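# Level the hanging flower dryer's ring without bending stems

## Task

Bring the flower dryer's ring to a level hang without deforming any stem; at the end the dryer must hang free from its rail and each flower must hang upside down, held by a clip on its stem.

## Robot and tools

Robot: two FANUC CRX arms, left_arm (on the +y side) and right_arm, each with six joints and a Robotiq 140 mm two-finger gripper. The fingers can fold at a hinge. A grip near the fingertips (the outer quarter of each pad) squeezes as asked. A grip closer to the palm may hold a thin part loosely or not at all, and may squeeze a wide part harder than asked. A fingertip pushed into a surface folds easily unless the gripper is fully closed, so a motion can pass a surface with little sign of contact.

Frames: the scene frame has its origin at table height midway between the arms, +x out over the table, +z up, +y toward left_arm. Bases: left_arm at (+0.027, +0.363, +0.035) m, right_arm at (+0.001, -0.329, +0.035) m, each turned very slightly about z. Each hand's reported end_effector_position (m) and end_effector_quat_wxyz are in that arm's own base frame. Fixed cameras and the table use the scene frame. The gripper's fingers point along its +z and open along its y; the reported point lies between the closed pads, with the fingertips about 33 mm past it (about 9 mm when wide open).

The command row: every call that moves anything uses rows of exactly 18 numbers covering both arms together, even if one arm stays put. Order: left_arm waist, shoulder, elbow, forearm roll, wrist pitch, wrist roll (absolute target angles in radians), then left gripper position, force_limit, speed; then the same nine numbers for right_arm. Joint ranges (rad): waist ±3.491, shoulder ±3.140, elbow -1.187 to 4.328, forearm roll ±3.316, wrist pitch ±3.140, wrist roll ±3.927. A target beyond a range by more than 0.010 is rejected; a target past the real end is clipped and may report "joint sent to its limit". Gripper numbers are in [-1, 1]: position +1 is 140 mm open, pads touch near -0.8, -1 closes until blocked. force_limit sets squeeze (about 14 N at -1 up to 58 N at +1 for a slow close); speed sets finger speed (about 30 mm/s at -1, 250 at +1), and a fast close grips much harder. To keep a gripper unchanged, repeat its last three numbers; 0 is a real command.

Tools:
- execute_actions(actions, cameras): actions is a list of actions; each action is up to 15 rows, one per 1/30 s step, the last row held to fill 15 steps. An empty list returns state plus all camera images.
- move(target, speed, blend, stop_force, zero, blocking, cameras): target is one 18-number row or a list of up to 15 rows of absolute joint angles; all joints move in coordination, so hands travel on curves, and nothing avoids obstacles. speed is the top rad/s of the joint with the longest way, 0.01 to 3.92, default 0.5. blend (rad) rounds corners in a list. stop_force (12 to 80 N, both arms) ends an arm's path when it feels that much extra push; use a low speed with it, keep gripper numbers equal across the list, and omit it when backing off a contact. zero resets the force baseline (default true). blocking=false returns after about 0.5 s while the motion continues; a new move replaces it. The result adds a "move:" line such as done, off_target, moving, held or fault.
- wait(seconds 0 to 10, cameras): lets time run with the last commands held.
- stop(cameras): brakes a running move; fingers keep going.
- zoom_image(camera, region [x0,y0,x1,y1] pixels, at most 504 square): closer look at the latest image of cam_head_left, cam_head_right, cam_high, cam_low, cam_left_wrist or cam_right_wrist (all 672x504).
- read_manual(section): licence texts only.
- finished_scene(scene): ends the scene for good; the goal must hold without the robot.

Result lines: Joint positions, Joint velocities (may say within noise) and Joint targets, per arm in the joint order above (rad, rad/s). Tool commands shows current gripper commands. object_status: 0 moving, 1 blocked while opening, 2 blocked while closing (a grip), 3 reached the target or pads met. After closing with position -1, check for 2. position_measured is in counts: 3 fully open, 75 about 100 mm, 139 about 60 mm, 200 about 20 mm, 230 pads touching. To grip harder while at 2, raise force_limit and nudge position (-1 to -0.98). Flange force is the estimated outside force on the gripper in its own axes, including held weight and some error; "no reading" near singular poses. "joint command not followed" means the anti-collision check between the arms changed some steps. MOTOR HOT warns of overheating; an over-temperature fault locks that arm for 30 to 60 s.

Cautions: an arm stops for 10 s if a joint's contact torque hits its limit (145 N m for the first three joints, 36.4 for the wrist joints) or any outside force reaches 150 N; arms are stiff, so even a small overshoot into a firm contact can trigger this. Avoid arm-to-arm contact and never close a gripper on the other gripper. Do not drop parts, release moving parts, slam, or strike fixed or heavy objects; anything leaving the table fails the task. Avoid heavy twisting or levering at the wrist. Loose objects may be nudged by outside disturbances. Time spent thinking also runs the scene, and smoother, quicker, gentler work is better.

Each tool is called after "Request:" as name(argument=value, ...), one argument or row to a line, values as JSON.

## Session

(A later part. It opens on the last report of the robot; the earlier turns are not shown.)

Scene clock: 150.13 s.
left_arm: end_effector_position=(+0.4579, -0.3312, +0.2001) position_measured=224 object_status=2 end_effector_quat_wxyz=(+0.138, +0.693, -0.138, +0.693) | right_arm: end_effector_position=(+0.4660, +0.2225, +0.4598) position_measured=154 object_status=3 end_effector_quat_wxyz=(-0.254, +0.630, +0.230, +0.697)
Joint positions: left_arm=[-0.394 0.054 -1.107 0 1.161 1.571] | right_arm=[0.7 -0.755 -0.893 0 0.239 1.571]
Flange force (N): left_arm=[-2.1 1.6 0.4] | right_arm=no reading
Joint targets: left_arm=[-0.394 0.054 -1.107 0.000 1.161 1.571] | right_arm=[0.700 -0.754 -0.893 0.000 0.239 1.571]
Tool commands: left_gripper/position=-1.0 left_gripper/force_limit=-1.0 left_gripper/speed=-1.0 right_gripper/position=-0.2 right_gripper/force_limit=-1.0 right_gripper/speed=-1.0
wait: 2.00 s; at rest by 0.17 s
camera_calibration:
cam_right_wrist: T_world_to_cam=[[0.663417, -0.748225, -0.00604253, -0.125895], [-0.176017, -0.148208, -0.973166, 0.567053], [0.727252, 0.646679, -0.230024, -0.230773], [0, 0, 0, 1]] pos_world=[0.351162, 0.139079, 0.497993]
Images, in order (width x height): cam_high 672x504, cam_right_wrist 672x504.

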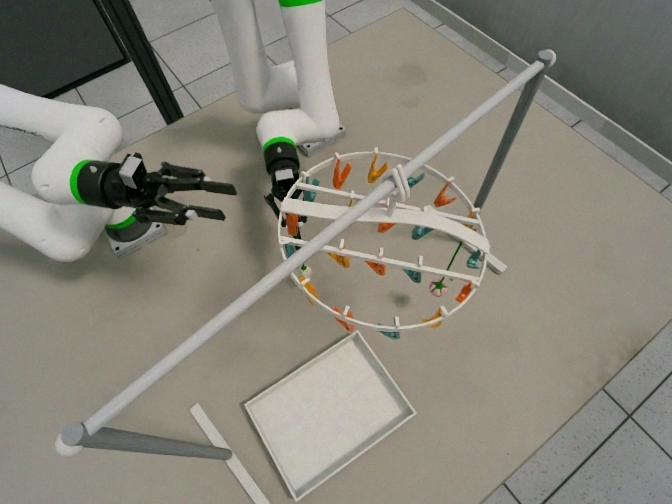

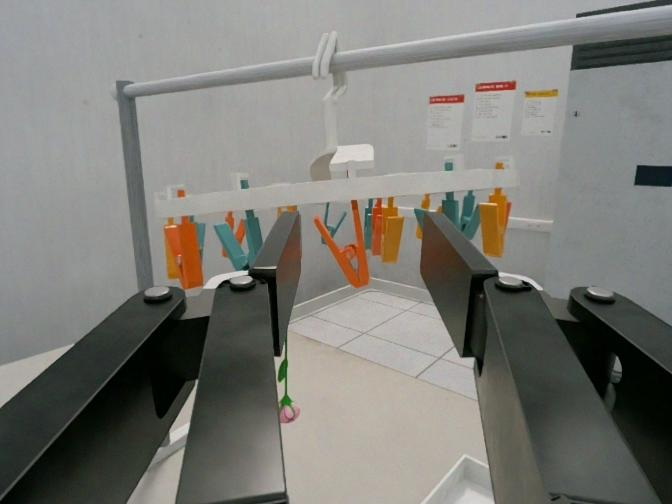

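Request:
move(
  target=[
    [-0.394,0.0537,-1.107,0,1.1607,1.571,-1,-1,-1,0.70,-0.2822,-0.6874,0,0.5052,1.571,-0.2,-1,-1],
    [-0.394,0.0537,-1.107,0,1.1607,1.571,-1,-1,-1,0.835,-0.2283,-0.6477,0,0.5194,1.571,-0.2,-1,-1],
    [-0.394,0.0537,-1.107,0,1.1607,1.571,-1,-1,-1,0.835,-0.7545,-0.8933,0,0.2388,1.571,-0.2,-1,-1],
    [-0.394,0.0537,-1.107,0,1.1607,1.571,-1,-1,-1,0.70,-0.7545,-0.8933,0,0.2388,1.571,-0.2,-1,-1],
  ],
  speed=[0.25,0.1,0.35,0.3],
  blend=[0.003,0.003,0.03,0],
  cameras=["cam_right_wrist","cam_high"],
)

Request:
zoom_image(
  camera="cam_right_wrist",
  region=[200, 100, 520, 320],
)

Scene clock: 170.87 s.
left_arm: end_effector_position=(+0.4579, -0.3312, +0.2001) position_measured=224 object_status=2 end_effector_quat_wxyz=(+0.138, +0.693, -0.138, +0.693) | right_arm: end_effector_position=(+0.4660, +0.2226, +0.4598) position_measured=154 object_status=3 end_effector_quat_wxyz=(-0.254, +0.630, +0.230, +0.697)
Joint positions: left_arm=[-0.394 0.054 -1.107 0 1.161 1.571] | right_arm=[0.7 -0.755 -0.893 0 0.239 1.571]
Flange force (N): left_arm=[-0.5 -0.7 -0.6] | right_arm=no reading
Joint targets: left_arm=[-0.394 0.054 -1.107 0.000 1.161 1.571] | right_arm=[0.700 -0.754 -0.893 0.000 0.239 1.571]
move: done
camera_calibration:
cam_right_wrist: T_world_to_cam=[[0.663418, -0.748225, -0.00604097, -0.125896], [-0.175946, -0.148146, -0.973189, 0.56703], [0.727269, 0.646693, -0.22993, -0.230828], [0, 0, 0, 1]] pos_world=[0.351162, 0.139079, 0.497993]
Images, in order (width x height): cam_high 672x504, cam_right_wrist 672x504.

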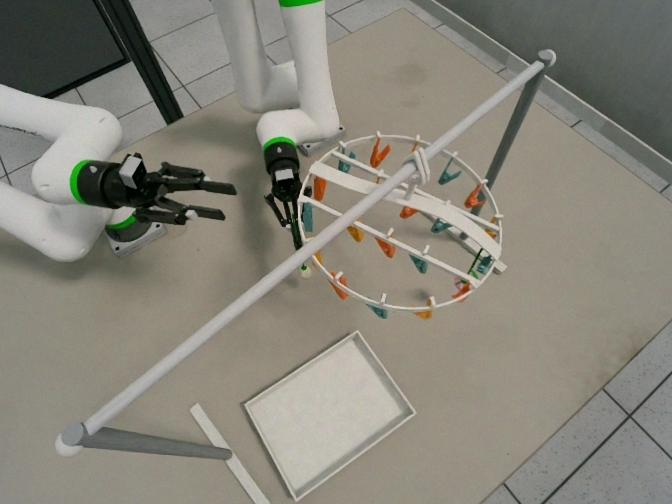

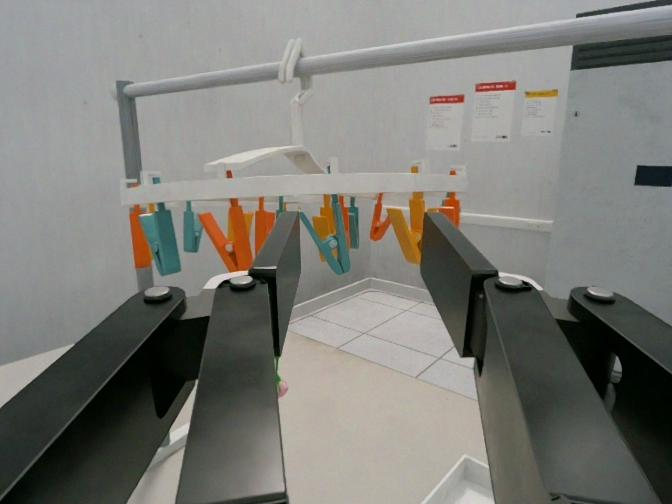

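Scaled by 1.575 from the camera's 672x504 image, which has a finer 960x720 frame.

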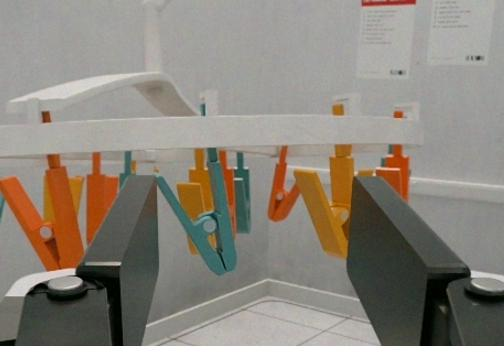

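Request:
move(
  target=[
    [-0.394,0.0537,-1.107,0,1.1607,1.571,-1,-1,-1,0.715,-0.2433,-0.6564,0,0.5131,1.571,-0.2,-1,-1],
    [-0.394,0.0537,-1.107,0,1.1607,1.571,-1,-1,-1,0.805,-0.2433,-0.6564,0,0.5131,1.571,-0.2,-1,-1],
  ],
  speed=[0.25,0.08],
  cameras=["cam_right_wrist"],
)

Request:
zoom_image(
  camera="cam_right_wrist",
  region=[260, 100, 480, 340],
)

Scene clock: 181.73 s.
left_arm: end_effector_position=(+0.4579, -0.3312, +0.2001) position_measured=224 object_status=2 end_effector_quat_wxyz=(+0.138, +0.693, -0.138, +0.693) | right_arm: end_effector_position=(+0.5441, +0.3783, +0.4459) position_measured=154 object_status=3 end_effector_quat_wxyz=(-0.290, +0.617, +0.263, +0.682)
Joint positions: left_arm=[-0.394 0.054 -1.107 0 1.161 1.571] | right_arm=[0.805 -0.243 -0.656 0 0.513 1.571]
Flange force (N): left_arm=[-1.3 -0.3 -0.4] | right_arm=no reading
Joint targets: left_arm=[-0.394 0.054 -1.107 0.000 1.161 1.571] | right_arm=[0.805 -0.243 -0.656 0.000 0.513 1.571]
move: done
camera_calibration:
cam_right_wrist: T_world_to_cam=[[0.738116, -0.674646, -0.00609239, -0.12971], [-0.159567, -0.16579, -0.973166, 0.58806], [0.655532, 0.719282, -0.230024, -0.379947], [0, 0, 0, 1]] pos_world=[0.438643, 0.283275, 0.484093]
Images, in order (width x height): cam_right_wrist 672x504.

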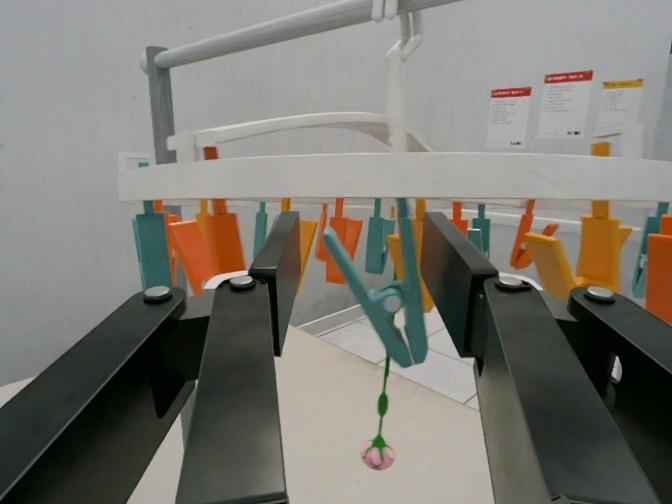

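Scaled by 2.100 from the camera's 672x504 image, which has a finer 960x720 frame.

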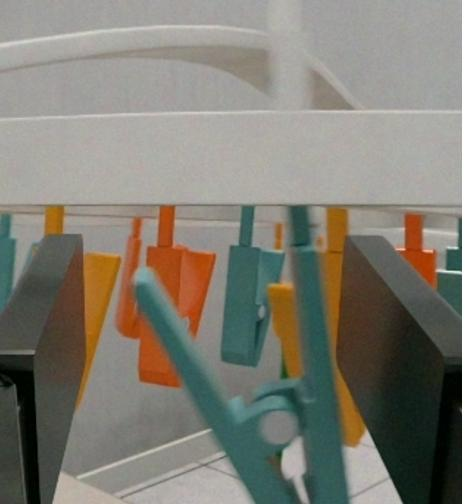

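Request:
move(
  target=[
    [-0.394,0.0537,-1.107,0,1.1607,1.571,-1,-1,-1,0.803,-0.2779,-0.6817,0,0.5038,1.571,-0.2,-1,-1],
    [-0.394,0.0537,-1.107,0,1.1607,1.571,-1,-1,-1,0.803,-0.2779,-0.6817,0,0.5038,1.571,-1,-0.05,-1],
  ],
  speed=0.08,
  cameras=["cam_right_wrist"],
)

Request:
zoom_image(
  camera="cam_right_wrist",
  region=[260, 160, 480, 400],
)

Scene clock: 189.40 s.
left_arm: end_effector_position=(+0.4579, -0.3312, +0.2001) position_measured=224 object_status=2 end_effector_quat_wxyz=(+0.138, +0.693, -0.138, +0.693) | right_arm: end_effector_position=(+0.5364, +0.3685, +0.4459) position_measured=200 object_status=0 end_effector_quat_wxyz=(-0.290, +0.618, +0.262, +0.683)
Joint positions: left_arm=[-0.394 0.054 -1.107 0 1.161 1.571] | right_arm=[0.803 -0.278 -0.682 0 0.504 1.571]
Flange force (N): left_arm=[-2.7 1.7 0.1] | right_arm=no reading
Joint targets: left_arm=[-0.394 0.054 -1.107 0.000 1.161 1.571] | right_arm=[0.803 -0.278 -0.682 0.000 0.504 1.571]
move: done
camera_calibration:
cam_right_wrist: T_world_to_cam=[[0.736795, -0.676089, -0.00606063, -0.129476], [-0.159866, -0.165496, -0.973167, 0.585273], [0.656944, 0.717994, -0.23002, -0.368189], [0, 0, 0, 1]] pos_world=[0.430842, 0.273681, 0.484093]
Images, in order (width x height): cam_right_wrist 672x504.

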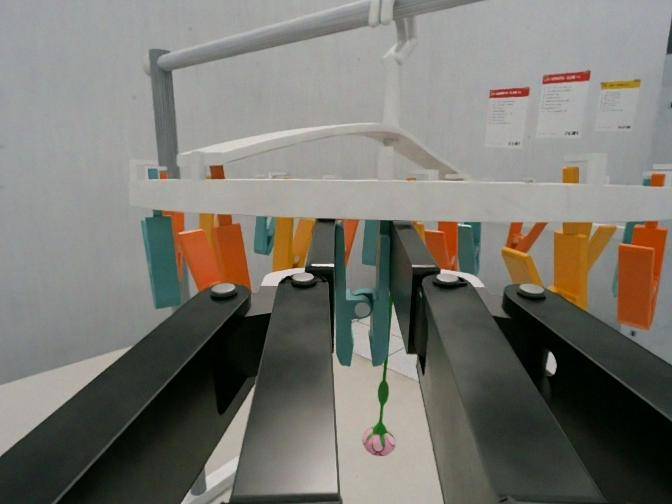

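Scaled by 2.100 from the camera's 672x504 image, which has a finer 960x720 frame.

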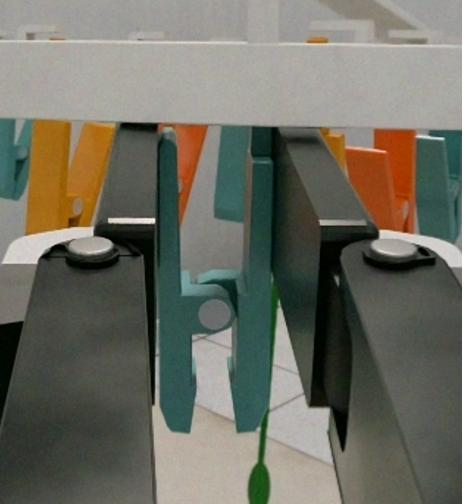

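Request:
move(
  target=[
    [-0.3131,-0.0507,-0.9684,0,0.9177,1.571,-1,-1,-1,0.803,-0.2779,-0.6817,0,0.5038,1.571,-1,-0.05,-1],
    [-0.3131,-0.1229,-0.9512,0,0.8283,1.571,-1,-1,-1,0.803,-0.2779,-0.6817,0,0.5038,1.571,-1,-0.05,-1],
  ],
  speed=[0.3,0.1],
  cameras=["cam_right_wrist"],
)

Request:
zoom_image(
  camera="cam_right_wrist",
  region=[280, 240, 440, 440],
)

Scene clock: 205.80 s.
left_arm: end_effector_position=(+0.5279, -0.3076, +0.2751) position_measured=224 object_status=2 end_effector_quat_wxyz=(+0.110, +0.698, -0.110, +0.698) | right_arm: end_effector_position=(+0.5364, +0.3685, +0.4459) position_measured=200 object_status=2 end_effector_quat_wxyz=(-0.290, +0.618, +0.262, +0.683)
Joint positions: left_arm=[-0.313 -0.123 -0.951 0 0.828 1.571] | right_arm=[0.803 -0.278 -0.682 0 0.504 1.571]
Flange force (N): left_arm=[-1.6 0.9 -0.3] | right_arm=no reading
Joint targets: left_arm=[-0.313 -0.123 -0.951 0.000 0.828 1.571] | right_arm=[0.803 -0.278 -0.682 0.000 0.504 1.571]
move: done
camera_calibration:
cam_right_wrist: T_world_to_cam=[[0.736795, -0.676089, -0.00606063, -0.129476], [-0.159866, -0.165496, -0.973167, 0.585273], [0.656944, 0.717994, -0.23002, -0.368189], [0, 0, 0, 1]] pos_world=[0.430842, 0.273681, 0.484093]
Images, in order (width x height): cam_right_wrist 672x504.

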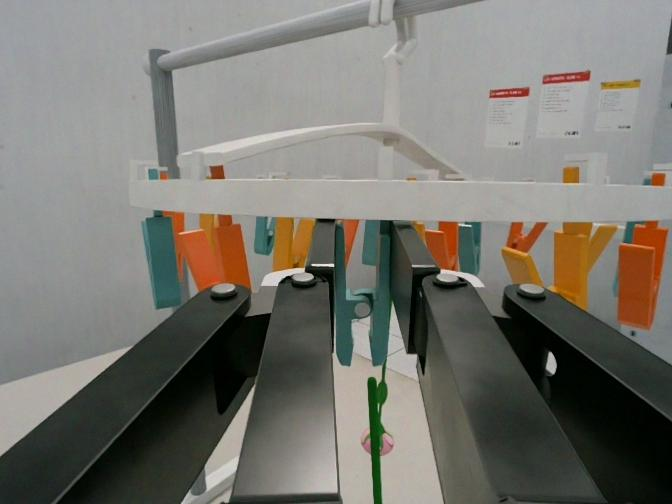

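Scaled by 2.520 from the camera's 672x504 image, which has a finer 960x720 frame.

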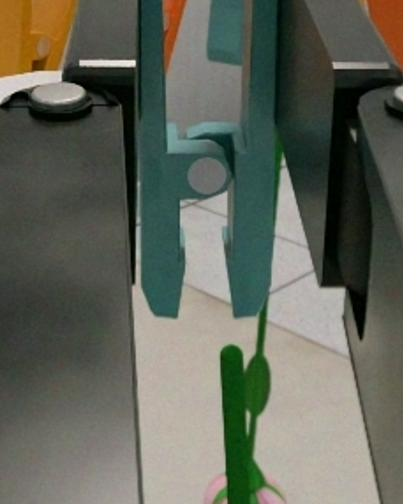

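Request:
move(
  target=[-0.3131,-0.1354,-0.9618,0,0.8264,1.571,-1,-1,-1,0.803,-0.2779,-0.6817,0,0.5038,1.571,-1,-0.05,-1],
  speed=0.1,
  cameras=["cam_right_wrist"],
)

Request:
zoom_image(
  camera="cam_right_wrist",
  region=[280, 240, 440, 440],
)

Scene clock: 224.10 s.
left_arm: end_effector_position=(+0.5237, -0.3062, +0.2750) position_measured=224 object_status=2 end_effector_quat_wxyz=(+0.110, +0.698, -0.110, +0.698) | right_arm: end_effector_position=(+0.5364, +0.3685, +0.4459) position_measured=200 object_status=2 end_effector_quat_wxyz=(-0.290, +0.618, +0.262, +0.683)
Joint positions: left_arm=[-0.313 -0.135 -0.962 0 0.826 1.571] | right_arm=[0.803 -0.278 -0.682 0 0.504 1.571]
Flange force (N): left_arm=[-0.3 1.0 -0.8] | right_arm=no reading
Joint targets: left_arm=[-0.313 -0.135 -0.962 0.000 0.826 1.571] | right_arm=[0.803 -0.278 -0.682 0.000 0.504 1.571]
move: done
camera_calibration:
cam_right_wrist: T_world_to_cam=[[0.736795, -0.676089, -0.00606063, -0.129476], [-0.159866, -0.165496, -0.973167, 0.585273], [0.656944, 0.717994, -0.23002, -0.368189], [0, 0, 0, 1]] pos_world=[0.430842, 0.273681, 0.484093]
Images, in order (width x height): cam_right_wrist 672x504.

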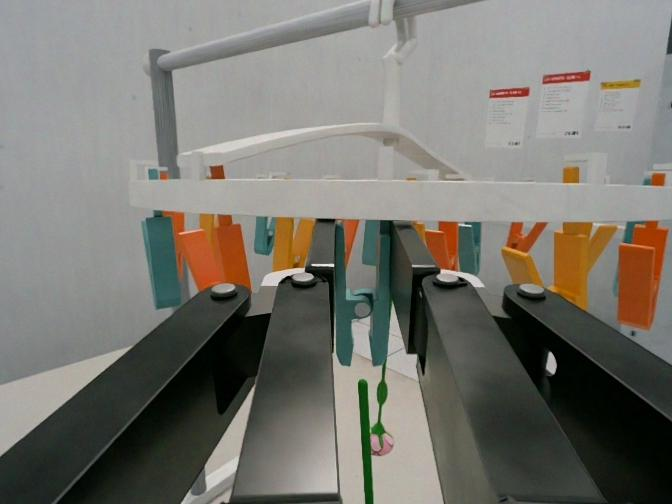

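Scaled by 2.520 from the camera's 672x504 image, which has a finer 960x720 frame.

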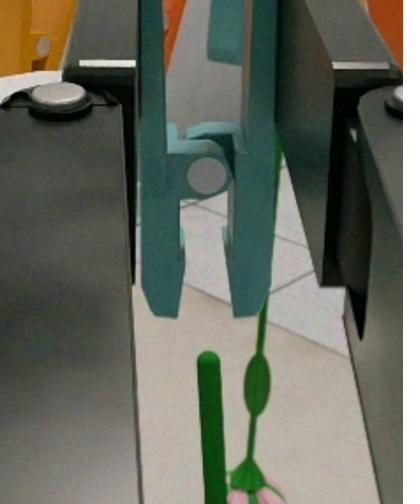

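Request:
move(
  target=[
    [-0.3131,-0.2092,-0.9369,0,0.7277,1.571,-1,-1,-1,0.803,-0.2779,-0.6817,0,0.5038,1.571,-1,-0.05,-1],
    [-0.3131,-0.2092,-0.9369,0,0.7277,1.571,-1,-1,-1,0.803,-0.2779,-0.6817,0,0.5038,1.571,-0.35,-1,-1],
  ],
  speed=0.06,
  cameras=["cam_right_wrist"],
)

Request:
zoom_image(
  camera="cam_right_wrist",
  region=[280, 200, 460, 420],
)

Scene clock: 235.57 s.
left_arm: end_effector_position=(+0.5236, -0.3062, +0.3001) position_measured=224 object_status=2 end_effector_quat_wxyz=(+0.110, +0.698, -0.110, +0.698) | right_arm: end_effector_position=(+0.5364, +0.3685, +0.4459) position_measured=173 object_status=0 end_effector_quat_wxyz=(-0.290, +0.618, +0.262, +0.683)
Joint positions: left_arm=[-0.313 -0.209 -0.937 0 0.728 1.571] | right_arm=[0.803 -0.278 -0.682 0 0.504 1.571]
Flange force (N): no reading
Joint targets: left_arm=[-0.313 -0.209 -0.937 0.000 0.728 1.571] | right_arm=[0.803 -0.278 -0.682 0.000 0.504 1.571]
move: done
camera_calibration:
cam_right_wrist: T_world_to_cam=[[0.736795, -0.676089, -0.00606063, -0.129476], [-0.159866, -0.165496, -0.973167, 0.585273], [0.656944, 0.717994, -0.23002, -0.368189], [0, 0, 0, 1]] pos_world=[0.430842, 0.273681, 0.484093]
Images, in order (width x height): cam_right_wrist 672x504.

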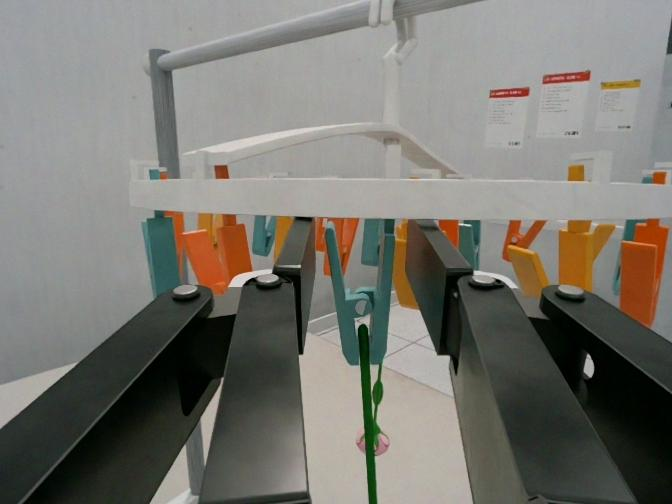

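Scaled by 2.291 from the camera's 672x504 image, which has a finer 960x720 frame.

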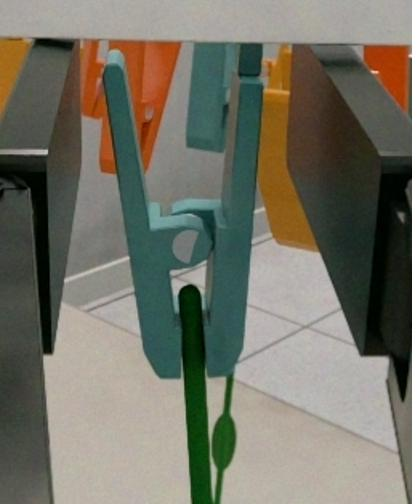

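Request:
move(
  target=[
    [-0.3131,-0.2092,-0.9369,0,0.7277,1.571,-0.2,-1,-1,0.803,-0.2779,-0.6817,0,0.5038,1.571,-0.2,-1,-1],
    [-0.3131,-0.5616,-1.1316,0,0.57,1.571,-0.2,-1,-1,0.803,-0.2779,-0.6817,0,0.5038,1.571,-0.2,-1,-1],
    [-0.3131,-0.5616,-1.1316,0,0.57,1.571,-0.2,-1,-1,0.803,-0.7415,-0.936,0,0.2945,1.571,-0.2,-1,-1],
  ],
  speed=0.15,
)

Request:
wait(
  seconds=4,
  cameras=["cam_right_wrist","cam_low","cam_left_wrist"],
)

Request:
zoom_image(
  camera="cam_low",
  region=[280, 100, 420, 280],
)

Scene clock: 251.50 s.
left_arm: end_effector_position=(+0.4358, -0.2777, +0.3000) position_measured=154 object_status=3 end_effector_quat_wxyz=(+0.110, +0.698, -0.110, +0.698) | right_arm: end_effector_position=(+0.4406, +0.2692, +0.4398) position_measured=154 object_status=3 end_effector_quat_wxyz=(-0.290, +0.618, +0.262, +0.683)
Joint positions: left_arm=[-0.313 -0.562 -1.132 0 0.57 1.571] | right_arm=[0.803 -0.741 -0.936 0 0.295 1.571]
Flange force (N): no reading
Joint targets: left_arm=[-0.313 -0.562 -1.132 0.000 0.570 1.571] | right_arm=[0.803 -0.742 -0.936 0.000 0.294 1.571]
move: done

Scene clock: 255.50 s.
left_arm: end_effector_position=(+0.4358, -0.2777, +0.3000) position_measured=154 object_status=3 end_effector_quat_wxyz=(+0.110, +0.698, -0.110, +0.698) | right_arm: end_effector_position=(+0.4406, +0.2692, +0.4398) position_measured=154 object_status=3 end_effector_quat_wxyz=(-0.290, +0.618, +0.262, +0.683)
Joint positions: left_arm=[-0.313 -0.562 -1.132 0 0.57 1.571] | right_arm=[0.803 -0.742 -0.936 0 0.295 1.571]
Flange force (N): no reading
Joint targets: left_arm=[-0.313 -0.562 -1.132 0.000 0.570 1.571] | right_arm=[0.803 -0.742 -0.936 0.000 0.294 1.571]
Tool commands: left_gripper/position=-0.2 left_gripper/force_limit=-1.0 left_gripper/speed=-1.0 right_gripper/position=-0.2 right_gripper/force_limit=-1.0 right_gripper/speed=-1.0
wait: 4.00 s; at rest by 0.17 s
camera_calibration:
cam_left_wrist: T_world_to_cam=[[-0.319048, -0.94773, 0.00390877, -0.117414], [-0.313549, 0.101661, -0.944115, 0.454548], [0.894369, -0.302444, -0.329594, -0.231471], [0, 0, 0, 1]] pos_world=[0.312083, -0.227493, 0.353313]
cam_right_wrist: T_world_to_cam=[[0.736795, -0.676089, -0.00606063, -0.126063], [-0.159866, -0.165496, -0.973167, 0.547588], [0.656944, 0.717994, -0.23002, -0.23536], [0, 0, 0, 1]] pos_world=[0.335042, 0.174381, 0.477993]
Images, in order (width x height): cam_low 672x504, cam_left_wrist 672x504, cam_right_wrist 672x504.

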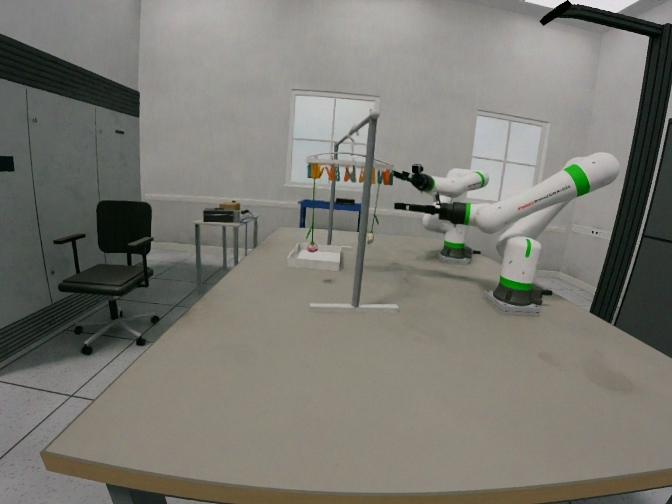

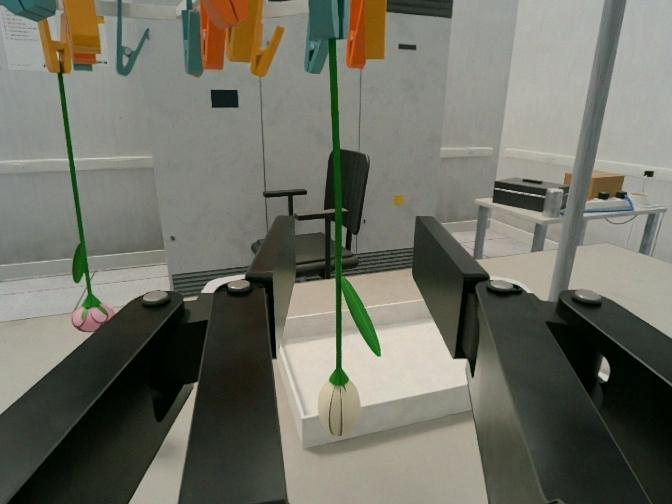

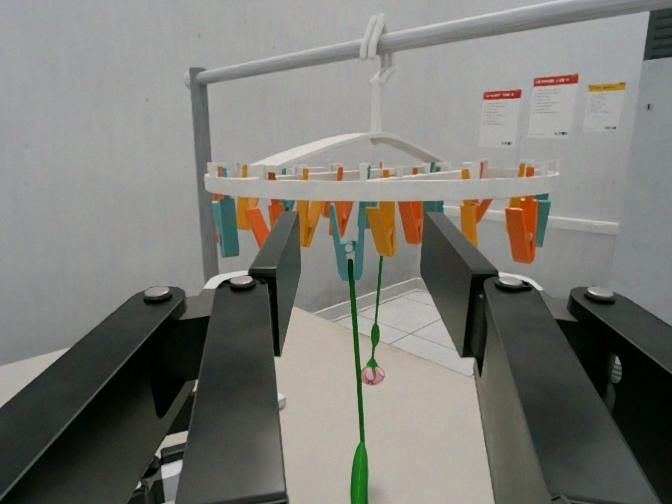

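Scaled by 2.800 from the camera's 672x504 image, which has a finer 960x720 frame.

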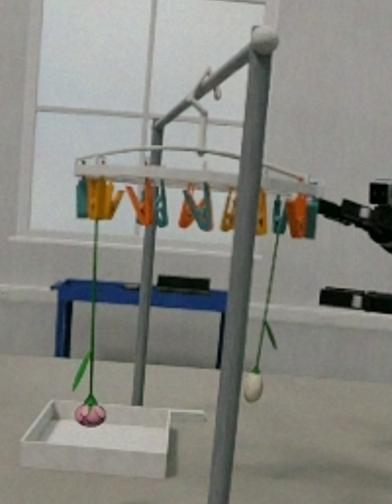

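Request:
finished_scene(
  scene=2,
)

The scene is finished: the task was done.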